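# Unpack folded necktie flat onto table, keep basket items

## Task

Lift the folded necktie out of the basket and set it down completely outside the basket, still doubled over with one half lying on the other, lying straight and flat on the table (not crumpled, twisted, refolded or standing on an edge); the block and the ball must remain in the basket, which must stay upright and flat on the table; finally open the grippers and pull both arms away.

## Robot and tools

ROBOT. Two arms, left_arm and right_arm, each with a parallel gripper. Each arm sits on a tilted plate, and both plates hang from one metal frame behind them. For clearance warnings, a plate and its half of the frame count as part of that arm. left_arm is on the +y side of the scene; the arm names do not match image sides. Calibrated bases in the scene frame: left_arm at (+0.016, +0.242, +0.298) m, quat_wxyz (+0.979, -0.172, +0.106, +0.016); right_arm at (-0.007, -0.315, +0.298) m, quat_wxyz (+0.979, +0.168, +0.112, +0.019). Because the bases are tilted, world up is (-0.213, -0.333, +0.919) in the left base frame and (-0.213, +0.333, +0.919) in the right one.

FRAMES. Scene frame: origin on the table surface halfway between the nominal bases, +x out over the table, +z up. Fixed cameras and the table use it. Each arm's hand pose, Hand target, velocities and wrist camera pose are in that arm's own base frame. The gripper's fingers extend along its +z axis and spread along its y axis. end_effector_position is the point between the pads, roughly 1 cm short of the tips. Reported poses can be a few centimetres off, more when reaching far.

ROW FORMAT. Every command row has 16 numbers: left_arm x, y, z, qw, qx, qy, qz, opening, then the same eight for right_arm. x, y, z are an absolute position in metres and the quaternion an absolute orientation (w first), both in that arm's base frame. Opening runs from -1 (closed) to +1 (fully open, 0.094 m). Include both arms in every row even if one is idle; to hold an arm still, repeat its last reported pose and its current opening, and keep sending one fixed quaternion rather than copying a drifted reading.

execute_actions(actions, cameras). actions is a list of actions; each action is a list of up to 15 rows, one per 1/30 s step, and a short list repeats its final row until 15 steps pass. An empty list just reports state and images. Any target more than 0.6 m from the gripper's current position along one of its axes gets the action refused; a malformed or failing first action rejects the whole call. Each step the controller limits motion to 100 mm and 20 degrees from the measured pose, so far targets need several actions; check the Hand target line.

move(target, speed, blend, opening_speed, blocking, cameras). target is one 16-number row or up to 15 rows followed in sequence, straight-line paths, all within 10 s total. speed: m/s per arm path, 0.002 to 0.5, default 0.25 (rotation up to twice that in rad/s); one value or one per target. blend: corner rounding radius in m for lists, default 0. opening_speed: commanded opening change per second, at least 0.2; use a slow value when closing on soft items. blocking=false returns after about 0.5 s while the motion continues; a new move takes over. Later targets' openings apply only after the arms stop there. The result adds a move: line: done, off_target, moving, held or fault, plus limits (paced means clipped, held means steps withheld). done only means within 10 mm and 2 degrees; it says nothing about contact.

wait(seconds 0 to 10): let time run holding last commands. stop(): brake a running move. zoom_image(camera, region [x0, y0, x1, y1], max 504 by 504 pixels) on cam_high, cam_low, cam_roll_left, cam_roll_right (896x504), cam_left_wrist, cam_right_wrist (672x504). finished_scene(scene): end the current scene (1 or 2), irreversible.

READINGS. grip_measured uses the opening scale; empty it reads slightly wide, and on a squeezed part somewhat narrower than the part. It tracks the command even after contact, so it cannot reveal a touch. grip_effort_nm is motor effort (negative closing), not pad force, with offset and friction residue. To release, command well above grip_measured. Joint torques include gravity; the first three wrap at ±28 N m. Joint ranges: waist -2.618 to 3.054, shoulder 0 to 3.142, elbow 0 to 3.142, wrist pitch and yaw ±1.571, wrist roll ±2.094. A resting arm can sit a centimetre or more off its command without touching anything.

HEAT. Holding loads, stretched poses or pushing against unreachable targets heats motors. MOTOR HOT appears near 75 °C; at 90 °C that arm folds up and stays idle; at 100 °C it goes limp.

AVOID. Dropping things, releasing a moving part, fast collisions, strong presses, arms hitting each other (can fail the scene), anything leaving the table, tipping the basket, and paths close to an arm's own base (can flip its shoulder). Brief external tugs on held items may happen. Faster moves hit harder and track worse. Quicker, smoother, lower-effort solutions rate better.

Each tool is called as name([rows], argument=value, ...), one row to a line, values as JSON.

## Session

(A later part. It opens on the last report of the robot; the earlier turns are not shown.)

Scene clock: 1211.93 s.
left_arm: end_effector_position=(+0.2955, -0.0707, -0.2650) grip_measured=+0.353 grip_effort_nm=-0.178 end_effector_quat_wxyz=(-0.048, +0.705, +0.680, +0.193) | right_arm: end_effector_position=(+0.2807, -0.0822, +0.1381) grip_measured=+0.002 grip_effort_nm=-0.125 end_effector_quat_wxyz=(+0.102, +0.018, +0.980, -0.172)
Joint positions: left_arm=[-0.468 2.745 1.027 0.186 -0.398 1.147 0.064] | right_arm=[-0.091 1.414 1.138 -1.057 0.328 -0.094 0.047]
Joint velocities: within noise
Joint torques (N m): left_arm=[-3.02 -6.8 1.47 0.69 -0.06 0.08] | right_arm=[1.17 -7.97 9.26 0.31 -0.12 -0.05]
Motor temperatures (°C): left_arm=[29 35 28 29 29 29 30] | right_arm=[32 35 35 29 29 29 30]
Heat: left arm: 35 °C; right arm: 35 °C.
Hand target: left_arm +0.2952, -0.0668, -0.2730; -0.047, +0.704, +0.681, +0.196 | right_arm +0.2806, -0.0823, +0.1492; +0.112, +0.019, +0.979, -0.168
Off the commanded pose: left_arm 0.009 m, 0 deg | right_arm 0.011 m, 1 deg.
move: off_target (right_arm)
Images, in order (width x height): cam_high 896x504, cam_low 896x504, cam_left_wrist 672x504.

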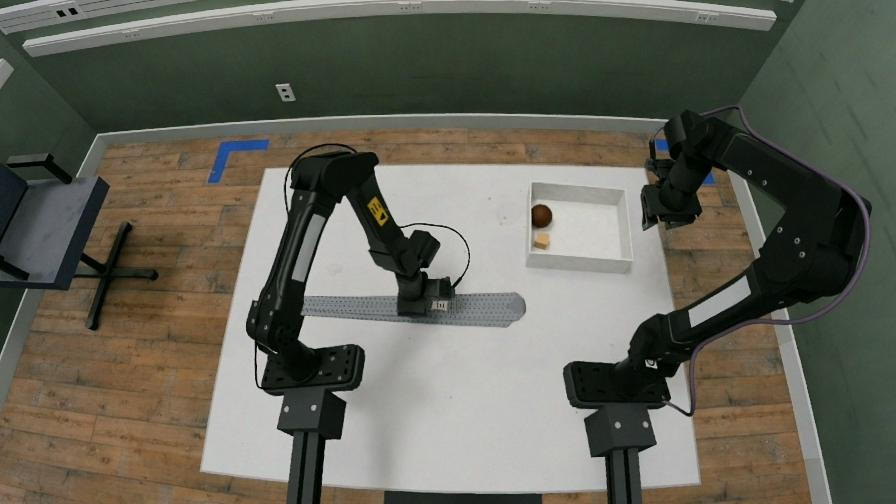

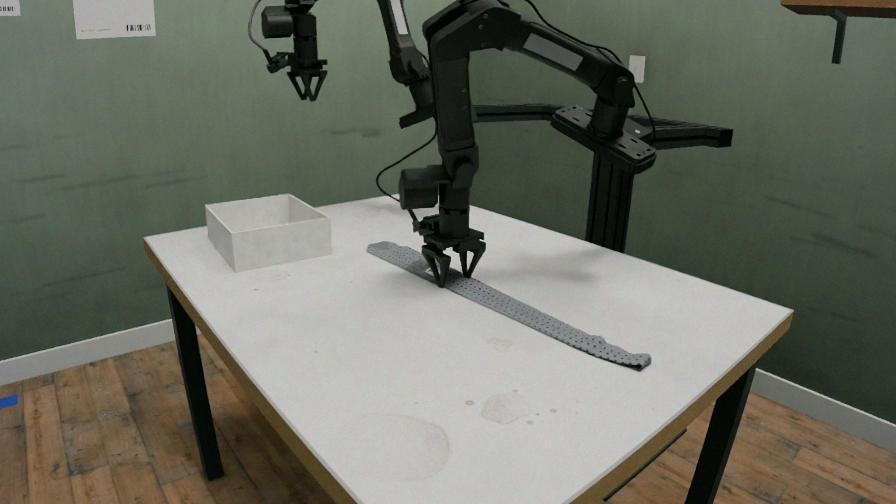

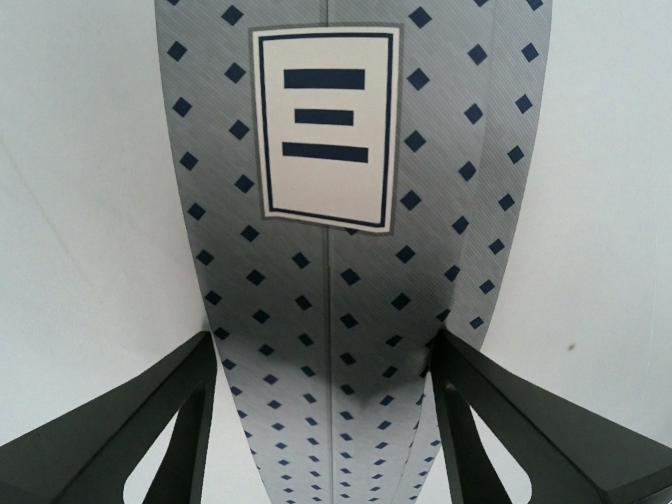

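move([
  [0.2955,-0.0667,-0.2734,-0.0466,0.7035,0.681,0.1965,0.22,0.2806,-0.0822,0.1493,0.112,0.019,0.979,-0.168,0.0],
  [0.2955,-0.0667,-0.2734,-0.0466,0.7035,0.681,0.1965,0.9,0.2806,-0.0822,0.1493,0.112,0.019,0.979,-0.168,0.0],
  [0.281,-0.0891,-0.2107,-0.0466,0.7035,0.681,0.1965,1.0,0.2806,-0.0822,0.1493,0.112,0.019,0.979,-0.168,0.0],
], opening_speed=0.5, speed=0.15, cameras=["cam_high","cam_low","cam_left_wrist"])

zoom_image(camera="cam_high", region=[240, 230, 560, 380])

Scene clock: 1223.43 s.
left_arm: end_effector_position=(+0.2894, -0.0875, -0.2117) grip_measured=+0.997 grip_effort_nm=0.129 end_effector_quat_wxyz=(-0.039, +0.699, +0.683, +0.205) | right_arm: end_effector_position=(+0.2806, -0.0822, +0.1380) grip_measured=+0.002 grip_effort_nm=-0.129 end_effector_quat_wxyz=(+0.101, +0.018, +0.980, -0.172)
Joint positions: left_arm=[-0.54 2.537 0.922 0.076 -0.42 1.061 0.094] | right_arm=[-0.091 1.414 1.138 -1.057 0.328 -0.094 0.047]
Joint velocities: within noise
Joint torques (N m): left_arm=[-4.45 -10.17 0.8 0.22 0.11 -0.07] | right_arm=[1.18 -7.98 9.25 0.32 -0.12 -0.06]
Motor temperatures (°C): left_arm=[29 35 28 29 29 29 30] | right_arm=[32 35 35 29 29 29 30]
Heat: left arm: 35 °C; right arm: 35 °C.
Hand target: left_arm +0.2811, -0.0889, -0.2108; -0.047, +0.704, +0.681, +0.197 | right_arm +0.2805, -0.0822, +0.1492; +0.112, +0.019, +0.979, -0.168
Off the commanded pose: left_arm 0.009 m, 1 deg | right_arm 0.011 m, 1 deg.
move: off_target (right_arm)
Images, in order (width x height): cam_high 896x504, cam_low 896x504, cam_left_wrist 672x504.

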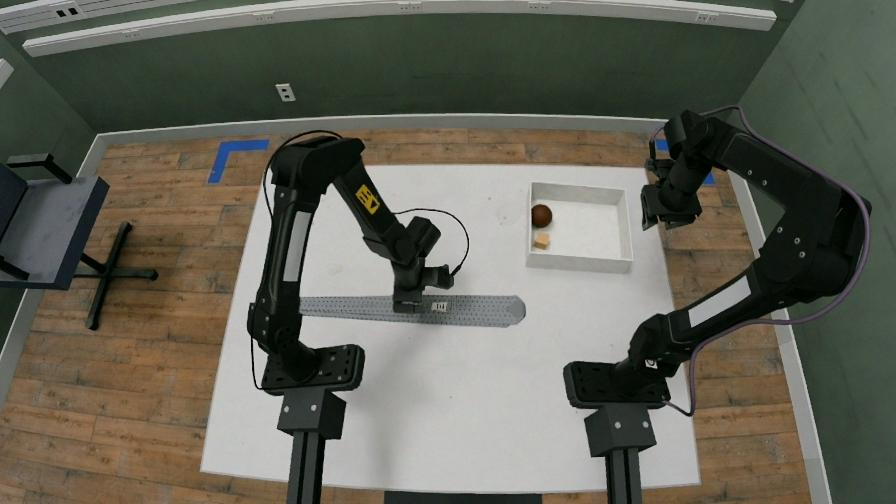

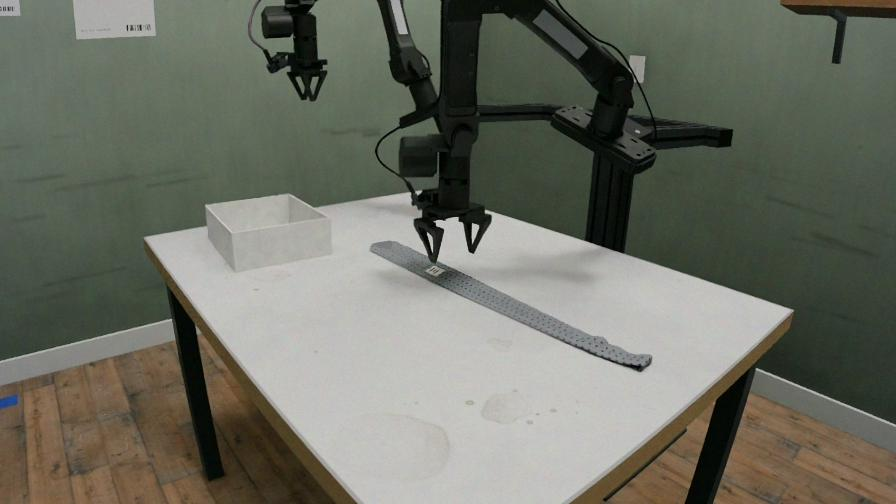

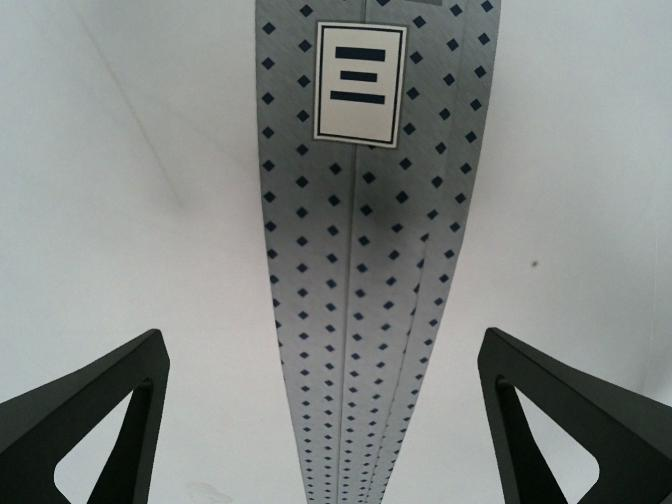

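Scaled by 1.575.

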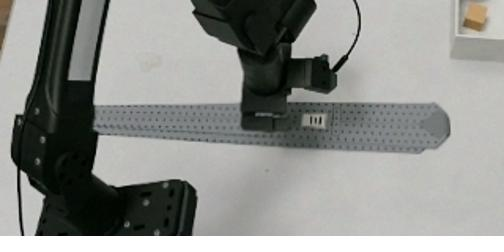

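move(target=[0.2877,-0.2069,-0.2675,-0.0466,0.7035,0.681,0.1965,1.0,0.2806,-0.0822,0.1493,0.112,0.019,0.979,-0.168,0.0], speed=0.2, cameras=["cam_high","cam_left_wrist"])

Scene clock: 1229.13 s.
left_arm: end_effector_position=(+0.2946, -0.2075, -0.2602) grip_measured=+0.997 grip_effort_nm=0.129 end_effector_quat_wxyz=(-0.034, +0.702, +0.683, +0.202) | right_arm: end_effector_position=(+0.2806, -0.0822, +0.1380) grip_measured=+0.002 grip_effort_nm=-0.129 end_effector_quat_wxyz=(+0.101, +0.018, +0.980, -0.172)
Joint positions: left_arm=[-0.813 2.813 1.418 -0.255 -0.405 0.77 0.094] | right_arm=[-0.091 1.414 1.138 -1.057 0.328 -0.094 0.047]
Joint velocities: within noise
Joint torques (N m): left_arm=[-4.77 -9.77 4.97 0.23 0.1 -0.04] | right_arm=[1.17 -7.97 9.25 0.31 -0.12 -0.06]
Motor temperatures (°C): left_arm=[29 36 28 29 29 29 30] | right_arm=[32 35 35 29 29 29 30]
Heat: left arm: 36 °C; right arm: 35 °C.
Hand target: left_arm +0.2877, -0.2067, -0.2673; -0.046, +0.704, +0.681, +0.197 | right_arm +0.2805, -0.0822, +0.1492; +0.112, +0.019, +0.979, -0.168
Off the commanded pose: left_arm 0.010 m, 2 deg | right_arm 0.011 m, 1 deg.
move: off_target (right_arm)
Images, in order (width x height): cam_high 896x504, cam_left_wrist 672x504.

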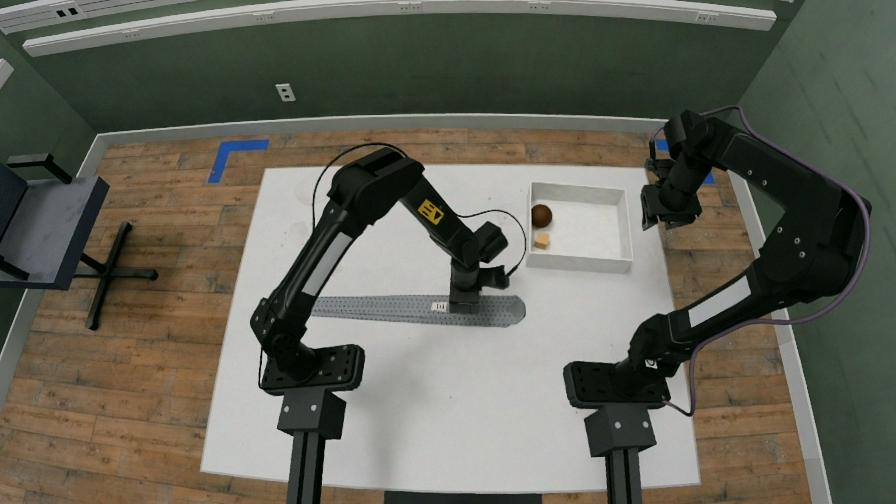

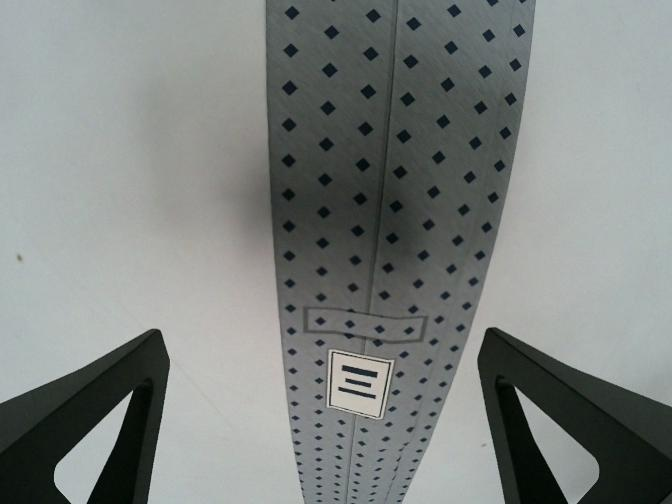

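move([
  [0.20,0.05,-0.02,0.0408,0.3498,0.9145,0.1978,1.0,0.2806,-0.0822,0.1493,0.112,0.019,0.979,-0.168,0.0],
  [0.2507,0.2613,-0.0385,0.1966,-0.6809,0.7036,0.0467,0.2,0.2806,-0.0822,0.1493,0.112,0.019,0.979,-0.168,0.0],
], blend=0.03, speed=0.3)

zoom_image(camera="cam_high", region=[240, 230, 560, 380])

zoom_image(camera="cam_low", region=[340, 220, 680, 400])

Scene clock: 1241.73 s.
left_arm: end_effector_position=(+0.2475, +0.2577, -0.0360) grip_measured=+0.203 grip_effort_nm=-0.164 end_effector_quat_wxyz=(-0.195, +0.678, -0.707, -0.050) | right_arm: end_effector_position=(+0.2806, -0.0822, +0.1380) grip_measured=+0.002 grip_effort_nm=-0.129 end_effector_quat_wxyz=(+0.101, +0.018, +0.980, -0.172)
Joint positions: left_arm=[0.752 1.826 0.784 -0.135 -0.102 -0.756 0.057] | right_arm=[-0.091 1.414 1.138 -1.057 0.328 -0.094 0.047]
Joint velocities: within noise
Joint torques (N m): left_arm=[-0.35 -7.3 4.05 0.49 0.04 -0.06] | right_arm=[1.18 -7.98 9.25 0.31 -0.12 -0.06]
Motor temperatures (°C): left_arm=[29 36 28 29 29 29 30] | right_arm=[32 35 35 29 29 29 30]
Heat: left arm: 36 °C; right arm: 35 °C.
Hand target: left_arm +0.2506, +0.2612, -0.0384; -0.197, +0.681, -0.704, -0.047 | right_arm +0.2805, -0.0822, +0.1492; +0.112, +0.019, +0.979, -0.168
Off the commanded pose: left_arm 0.005 m, 1 deg | right_arm 0.011 m, 1 deg.
move: off_target (right_arm)

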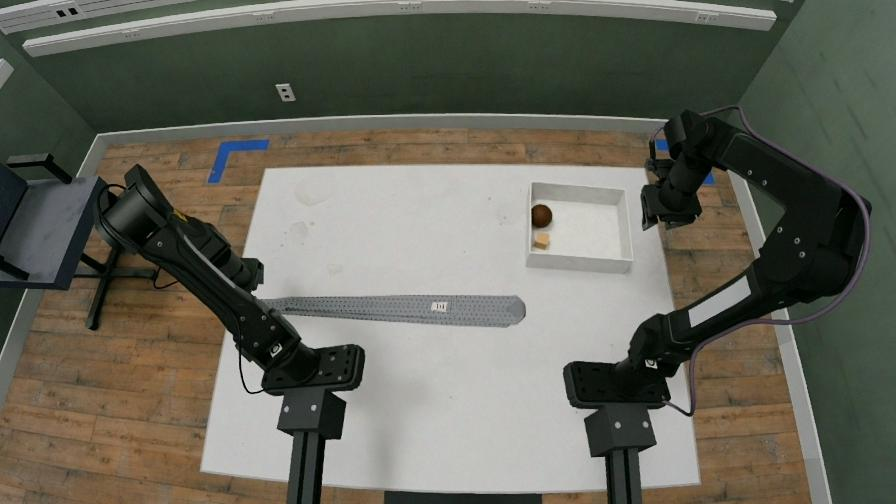

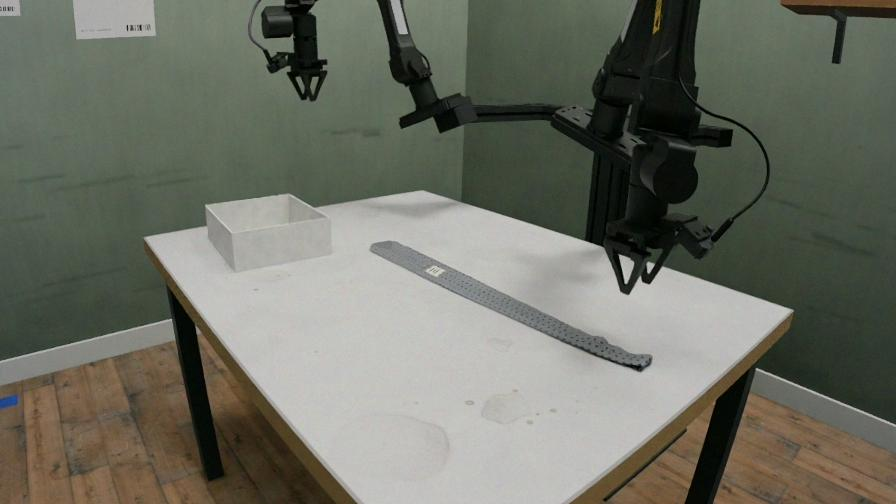

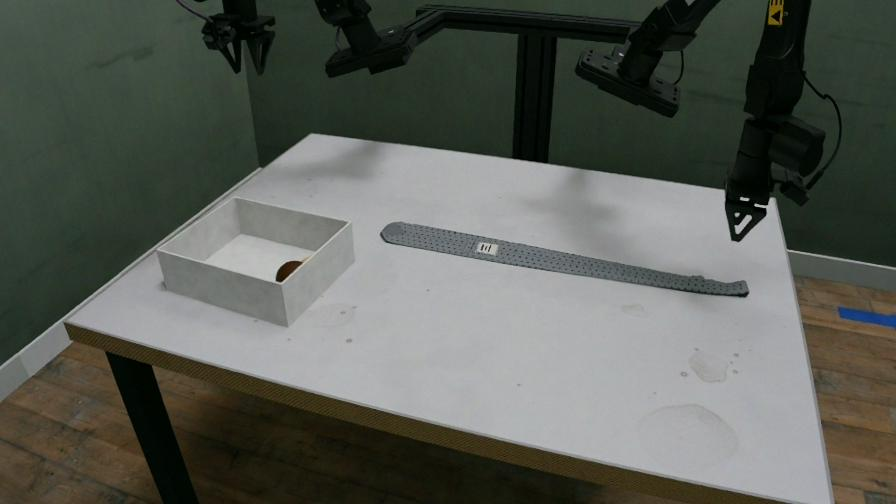

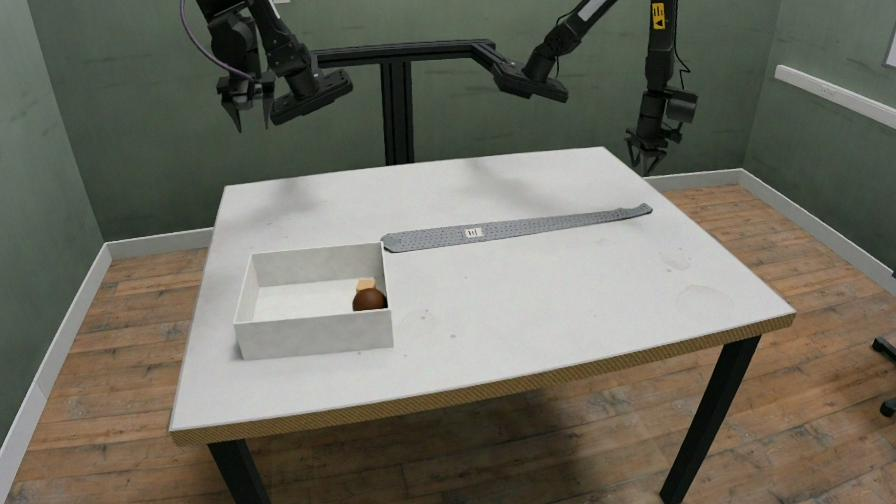

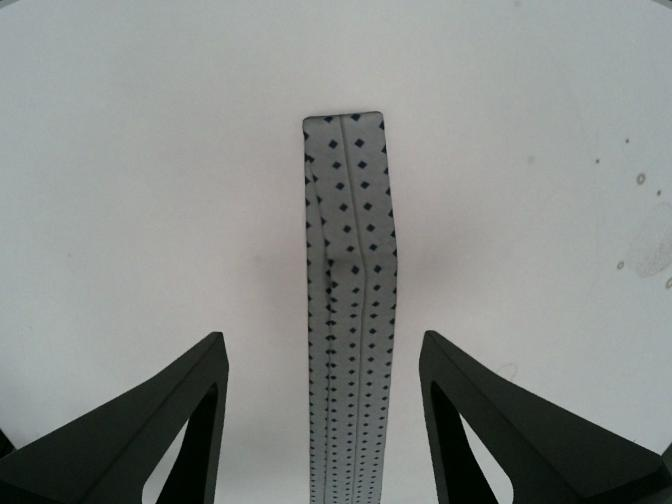

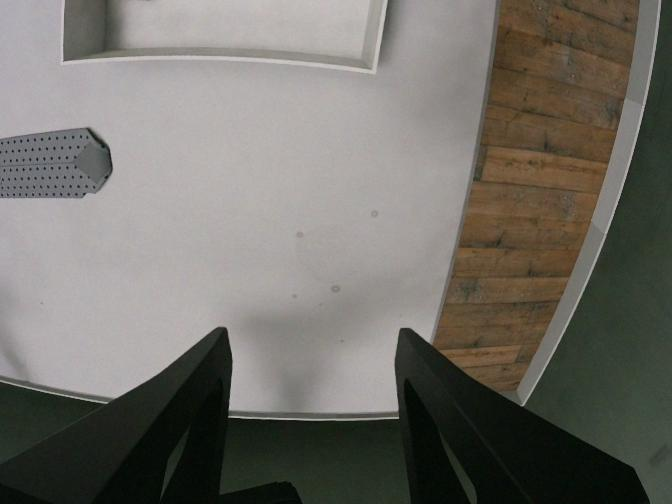

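Scaled by 1.575.

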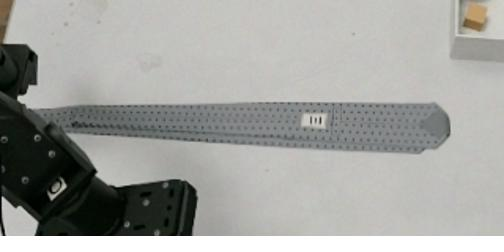

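Scaled by 1.482.

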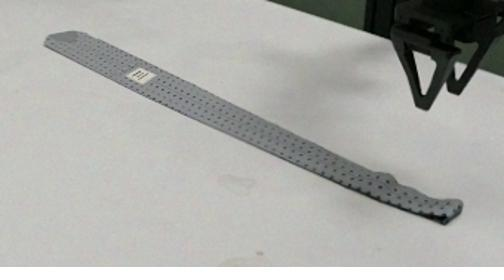

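move([
  [0.2716,0.2672,-0.1151,0.1966,-0.6809,0.7036,0.0467,-1.0,0.2806,-0.0822,0.1493,0.112,0.019,0.979,-0.168,0.0],
  [0.2776,0.2765,-0.1408,0.1966,-0.6809,0.7036,0.0467,-1.0,0.2806,-0.0822,0.1493,0.112,0.019,0.979,-0.168,0.0],
], speed=0.08, cameras=["cam_high","cam_low","cam_left_wrist"])

zoom_image(camera="cam_low", region=[540, 280, 700, 400])

Scene clock: 1263.03 s.
left_arm: end_effector_position=(+0.2756, +0.2738, -0.1367) grip_measured=-0.990 grip_effort_nm=-0.569 end_effector_quat_wxyz=(-0.193, +0.681, -0.705, -0.045) | right_arm: end_effector_position=(+0.2806, -0.0822, +0.1380) grip_measured=+0.002 grip_effort_nm=-0.129 end_effector_quat_wxyz=(+0.101, +0.018, +0.980, -0.172)
Joint positions: left_arm=[0.733 2.265 0.887 0.195 -0.102 -0.783 0] | right_arm=[-0.091 1.414 1.138 -1.057 0.328 -0.094 0.047]
Joint velocities: within noise
Joint torques (N m): left_arm=[-0.87 -8.05 1.76 0.54 -0.03 0] | right_arm=[1.17 -7.97 9.25 0.32 -0.12 -0.06]
Motor temperatures (°C): left_arm=[29 35 28 29 29 29 30] | right_arm=[32 35 36 29 29 29 30]
Heat: left arm: 35 °C; right arm: 36 °C.
Hand target: left_arm +0.2775, +0.2765, -0.1406; -0.197, +0.681, -0.704, -0.047 | right_arm +0.2805, -0.0822, +0.1492; +0.112, +0.019, +0.979, -0.168
Off the commanded pose: left_arm 0.005 m, 0 deg | right_arm 0.011 m, 1 deg.
move: off_target (right_arm)
Images, in order (width x height): cam_high 896x504, cam_low 896x504, cam_left_wrist 672x504.

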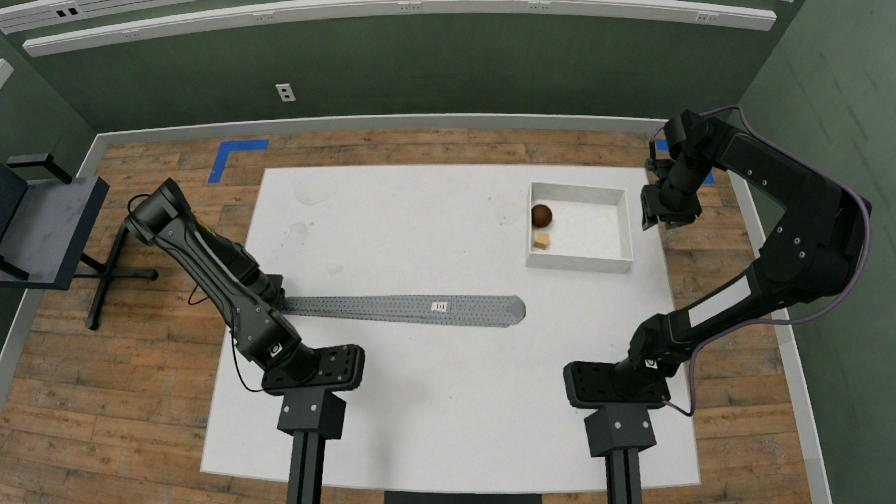

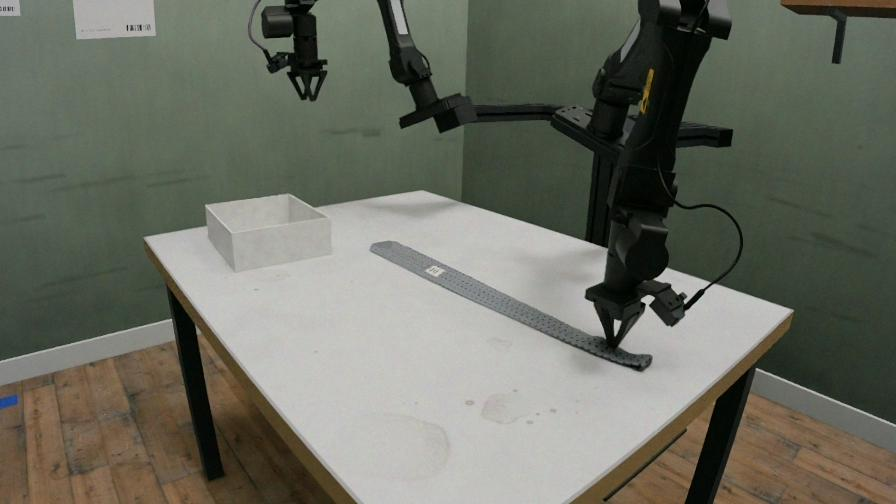

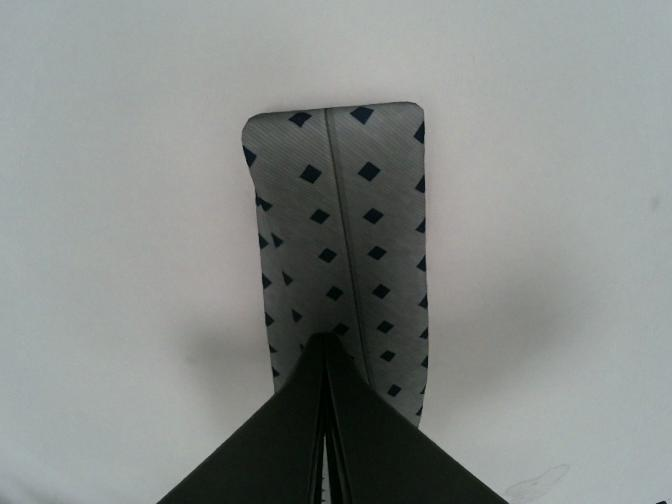

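Scaled by 3.150.

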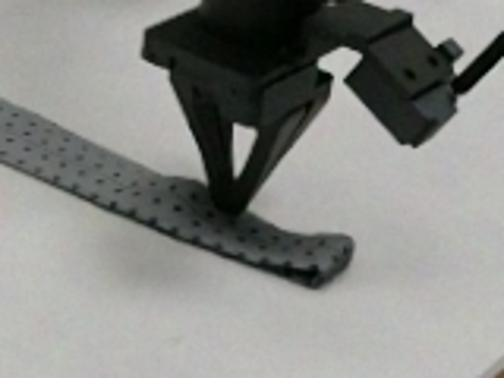

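move([
  [0.2774,0.330,-0.1213,0.1966,-0.6809,0.7036,0.0467,-1.0,0.2806,-0.0822,0.1493,0.112,0.019,0.979,-0.168,0.0],
  [0.262,0.310,-0.0485,0.1966,-0.6809,0.7036,0.0467,-1.0,0.2806,-0.0822,0.1493,0.112,0.019,0.979,-0.168,0.0],
], speed=0.08, cameras=["cam_high","cam_low","cam_left_wrist"])

zoom_image(camera="cam_low", region=[540, 280, 700, 400])

Scene clock: 1270.23 s.
left_arm: end_effector_position=(+0.2655, +0.3168, -0.0501) grip_measured=-0.990 grip_effort_nm=-0.569 end_effector_quat_wxyz=(-0.205, +0.683, -0.700, -0.049) | right_arm: end_effector_position=(+0.2806, -0.0822, +0.1380) grip_measured=+0.002 grip_effort_nm=-0.134 end_effector_quat_wxyz=(+0.101, +0.018, +0.980, -0.172)
Joint positions: left_arm=[0.841 2.023 0.99 -0.12 -0.069 -0.691 0] | right_arm=[-0.091 1.414 1.138 -1.057 0.328 -0.094 0.047]
Joint velocities: within noise
Joint torques (N m): left_arm=[-0.73 -12.23 1.81 0.23 0.04 0.06] | right_arm=[1.17 -7.98 9.25 0.31 -0.12 -0.06]
Motor temperatures (°C): left_arm=[29 35 28 29 29 29 30] | right_arm=[32 35 36 29 29 29 30]
Heat: left arm: 35 °C; right arm: 36 °C.
Hand target: left_arm +0.2621, +0.3101, -0.0486; -0.197, +0.681, -0.704, -0.047 | right_arm +0.2805, -0.0822, +0.1492; +0.112, +0.019, +0.979, -0.168
Off the commanded pose: left_arm 0.008 m, 1 deg | right_arm 0.011 m, 1 deg.
move: off_target (right_arm)
Images, in order (width x height): cam_high 896x504, cam_low 896x504, cam_left_wrist 672x504.

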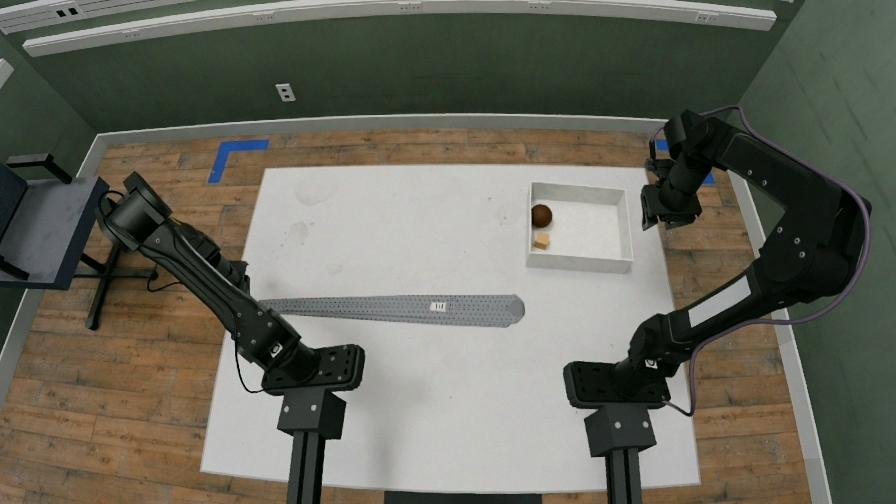

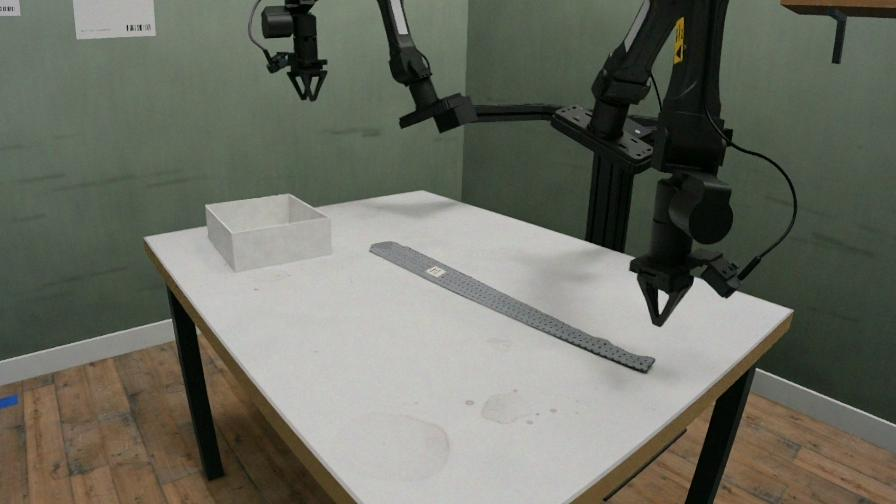

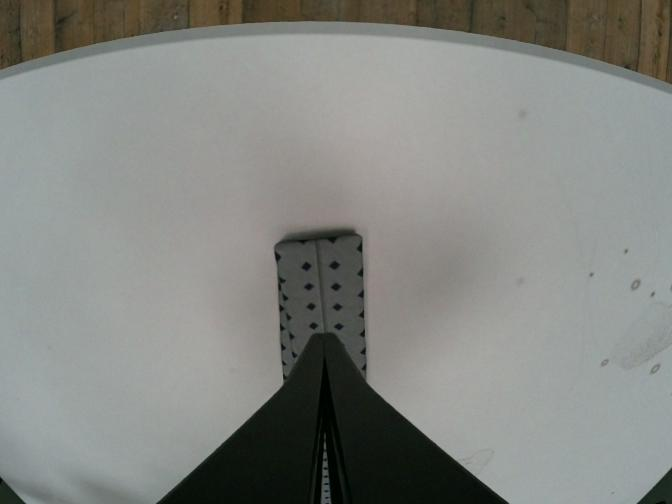

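Scaled by 3.150.

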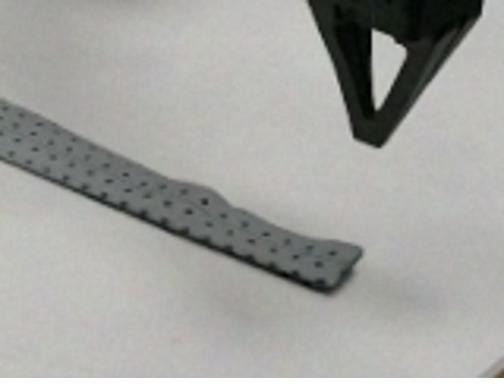

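move([
  [0.2695,0.226,-0.115,0.1966,-0.6809,0.7036,0.0467,-1.0,0.2806,-0.0822,0.1493,0.112,0.019,0.979,-0.168,0.0],
  [0.2783,0.240,-0.157,0.1966,-0.6809,0.7036,0.0467,-1.0,0.2806,-0.0822,0.1493,0.112,0.019,0.979,-0.168,0.0],
  [0.278,0.335,-0.1225,0.1966,-0.6809,0.7036,0.0467,-1.0,0.2806,-0.0822,0.1493,0.112,0.019,0.979,-0.168,0.0],
  [0.262,0.310,-0.0485,0.1966,-0.6809,0.7036,0.0467,-1.0,0.2806,-0.0822,0.1493,0.112,0.019,0.979,-0.168,0.0],
], speed=0.08, cameras=["cam_high","cam_low","cam_left_wrist"])

zoom_image(camera="cam_low", region=[540, 280, 700, 400])

Scene clock: 1282.87 s.
left_arm: end_effector_position=(+0.2661, +0.3165, -0.0502) grip_measured=-0.990 grip_effort_nm=-0.574 end_effector_quat_wxyz=(-0.205, +0.682, -0.701, -0.042) | right_arm: end_effector_position=(+0.2806, -0.0822, +0.1380) grip_measured=+0.002 grip_effort_nm=-0.129 end_effector_quat_wxyz=(+0.101, +0.018, +0.980, -0.172)
Joint positions: left_arm=[0.847 2.023 0.991 -0.12 -0.051 -0.686 0] | right_arm=[-0.091 1.414 1.138 -1.057 0.328 -0.094 0.047]
Joint velocities: within noise
Joint torques (N m): left_arm=[-1.21 -12.25 1.74 0.27 -0.14 0.01] | right_arm=[1.17 -7.97 9.26 0.31 -0.12 -0.06]
Motor temperatures (°C): left_arm=[29 36 28 29 29 29 30] | right_arm=[32 35 36 29 29 29 30]
Heat: left arm: 36 °C; right arm: 36 °C.
Hand target: left_arm +0.2621, +0.3102, -0.0486; -0.197, +0.681, -0.704, -0.047 | right_arm +0.2805, -0.0822, +0.1492; +0.112, +0.019, +0.979, -0.168
Off the commanded pose: left_arm 0.008 m, 1 deg | right_arm 0.011 m, 1 deg.
move: off_target (right_arm)
Images, in order (width x height): cam_high 896x504, cam_low 896x504, cam_left_wrist 672x504.

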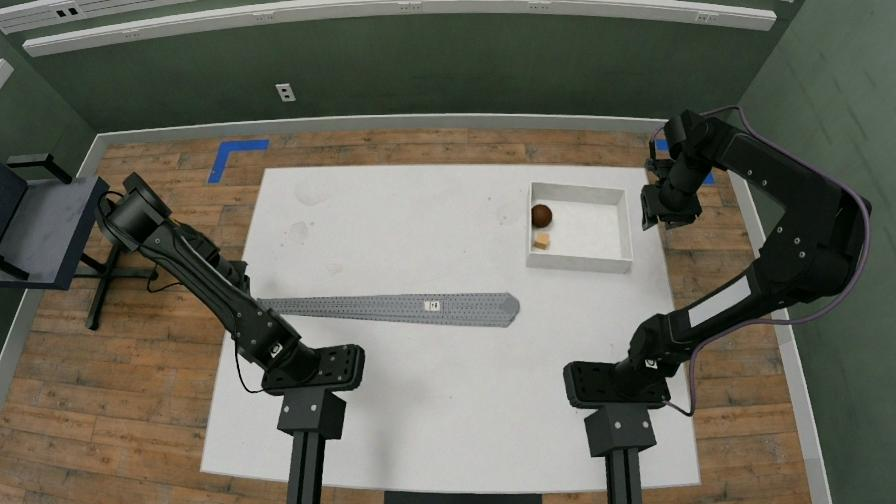

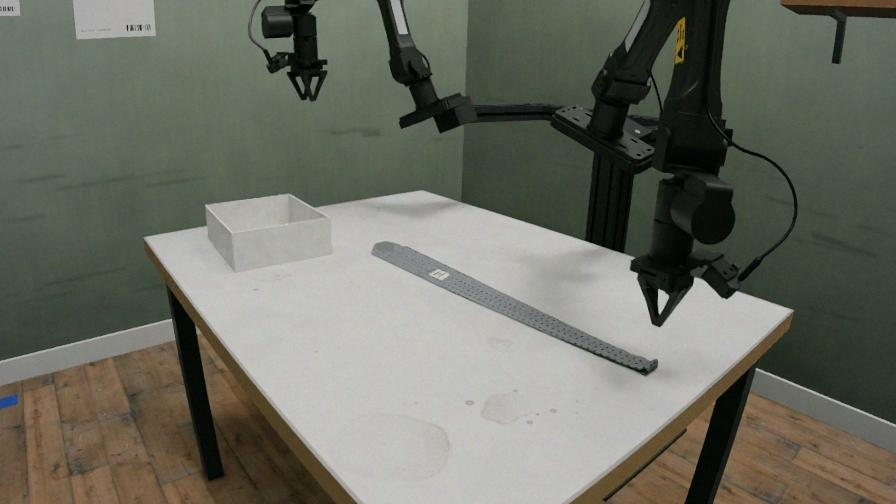

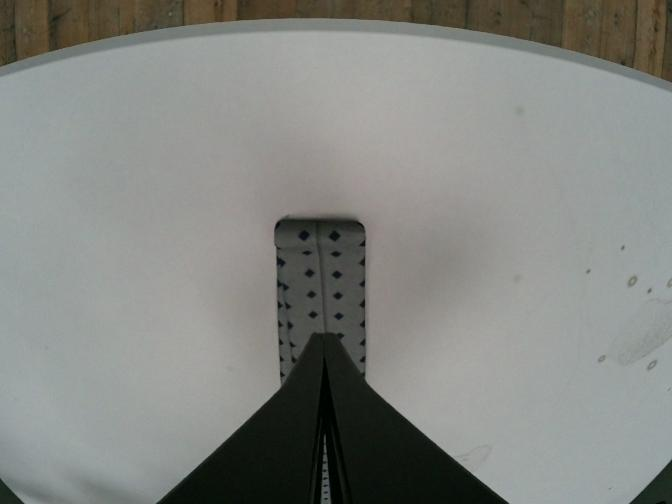

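Scaled by 3.150.

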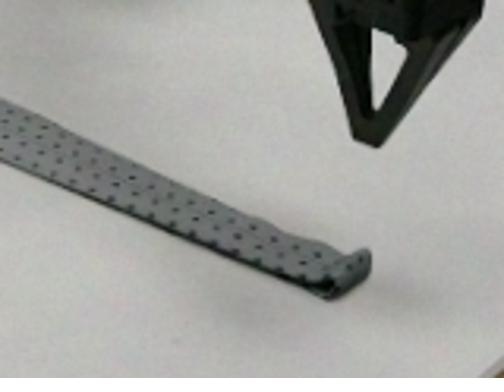

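zoom_image(camera="cam_high", region=[200, 230, 540, 380])

zoom_image(camera="cam_roll_left", region=[360, 200, 780, 320])

zoom_image(camera="cam_low", region=[340, 220, 500, 320])

Scaled by 1.482.

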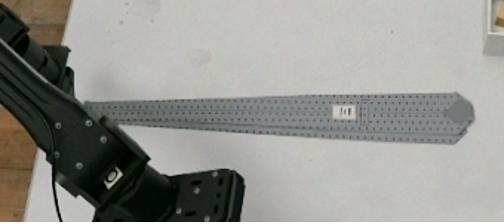

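This scene's latest camera images include none from cam_roll_left. They are from: cam_high, cam_low, cam_left_wrist. cam_roll_left's image comes with the result of a call that names it in "cameras".

Scaled by 3.150.

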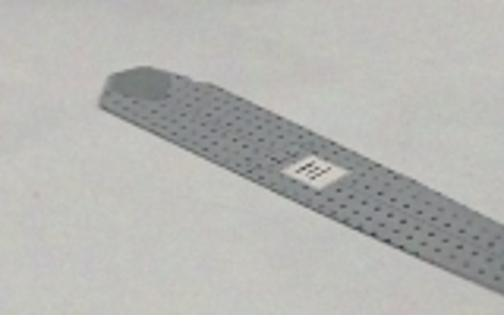

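move([
  [0.2720,0.330,-0.085,0.1966,-0.6809,0.7036,0.0467,-1.0,0.2806,-0.0822,0.1493,0.112,0.019,0.979,-0.168,0.0],
  [0.278,0.3443,-0.1131,0.1966,-0.6809,0.7036,0.0467,-1.0,0.2806,-0.0822,0.1493,0.112,0.019,0.979,-0.168,0.0],
  [0.262,0.3193,-0.0441,0.1966,-0.6809,0.7036,0.0467,-1.0,0.2806,-0.0822,0.1493,0.112,0.019,0.979,-0.168,0.0],
], speed=0.08, cameras=["cam_high","cam_low","cam_left_wrist","cam_roll_left"])

zoom_image(camera="cam_low", region=[540, 280, 700, 400])

zoom_image(camera="cam_roll_left", region=[360, 200, 780, 320])

Scene clock: 1303.40 s.
left_arm: end_effector_position=(+0.2660, +0.3259, -0.0460) grip_measured=-0.990 grip_effort_nm=-0.574 end_effector_quat_wxyz=(-0.205, +0.681, -0.701, -0.045) | right_arm: end_effector_position=(+0.2806, -0.0822, +0.1380) grip_measured=+0.002 grip_effort_nm=-0.125 end_effector_quat_wxyz=(+0.101, +0.018, +0.980, -0.172)
Joint positions: left_arm=[0.862 2.031 1.028 -0.148 -0.051 -0.668 0] | right_arm=[-0.091 1.414 1.138 -1.057 0.328 -0.094 0.047]
Joint velocities: within noise
Joint torques (N m): left_arm=[-0.87 -12.59 1.88 0.3 -0.07 0] | right_arm=[1.17 -7.98 9.25 0.32 -0.12 -0.06]
Motor temperatures (°C): left_arm=[29 37 28 28 29 29 30] | right_arm=[32 35 36 29 29 29 30]
Heat: left arm: 37 °C; right arm: 36 °C.
Hand target: left_arm +0.2621, +0.3195, -0.0442; -0.197, +0.681, -0.704, -0.047 | right_arm +0.2805, -0.0822, +0.1492; +0.112, +0.019, +0.979, -0.168
Off the commanded pose: left_arm 0.008 m, 1 deg | right_arm 0.011 m, 1 deg.
move: off_target (right_arm)
Images, in order (width x height): cam_high 896x504, cam_low 896x504, cam_roll_left 896x504, cam_left_wrist 672x504.

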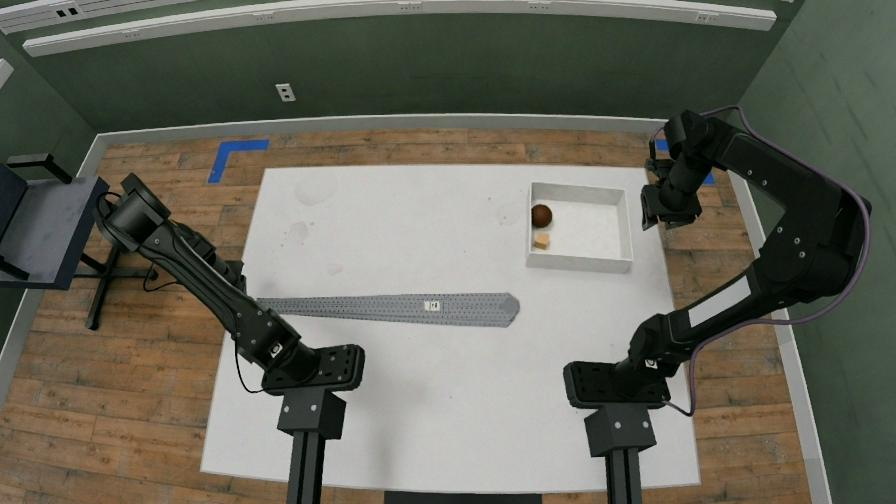

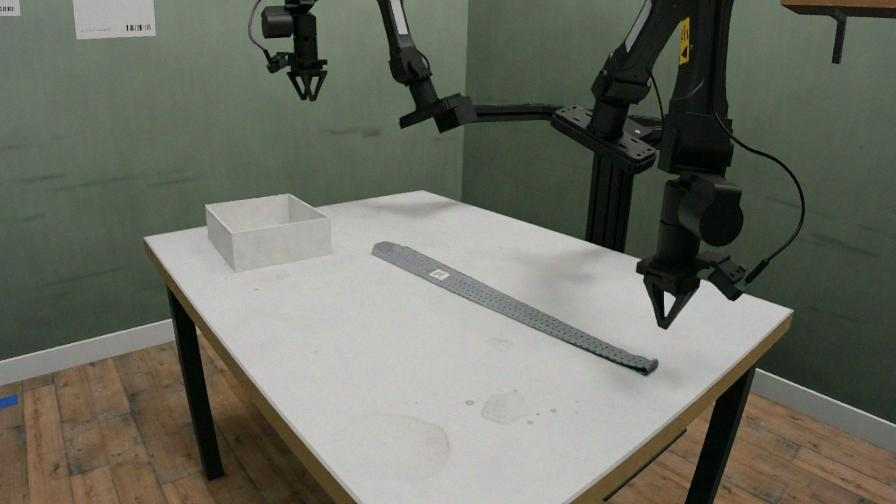

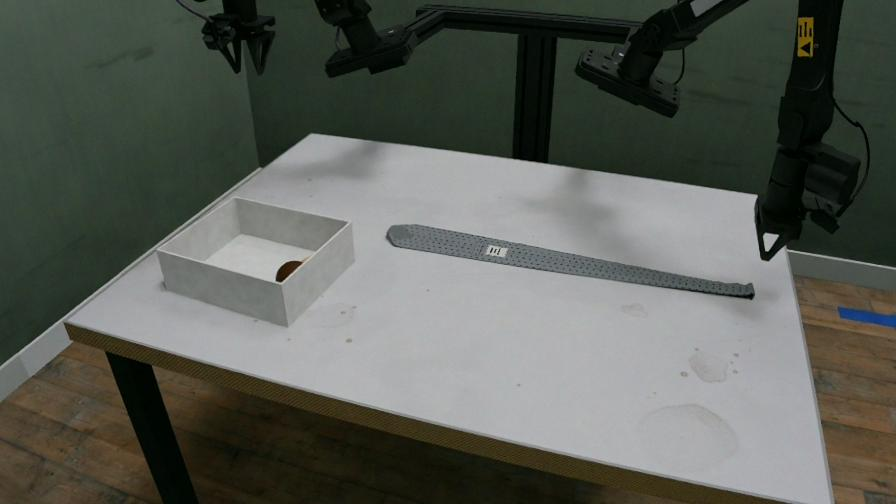

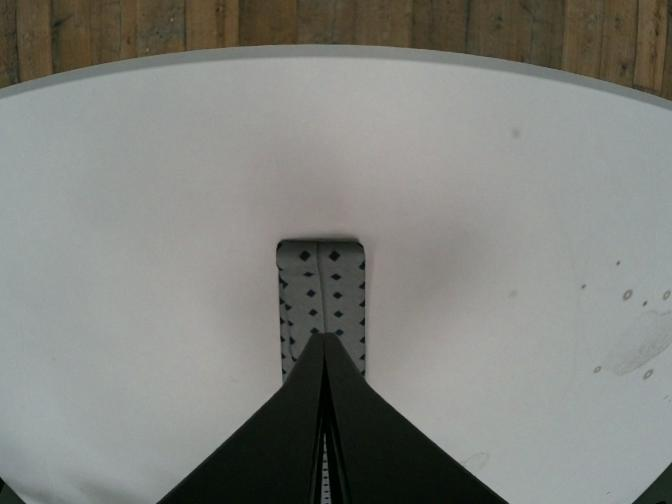

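Scaled by 3.150.

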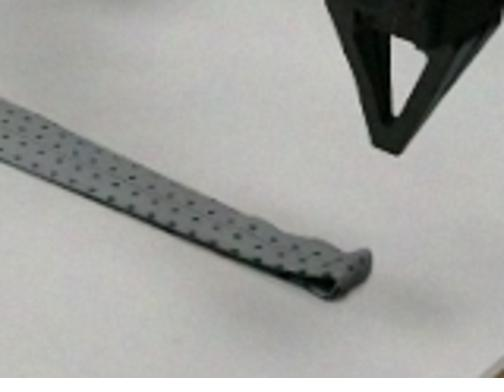

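Scaled by 1.200.

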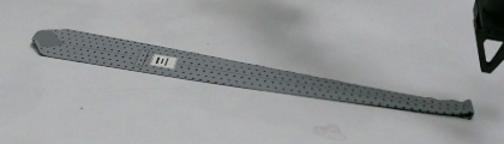

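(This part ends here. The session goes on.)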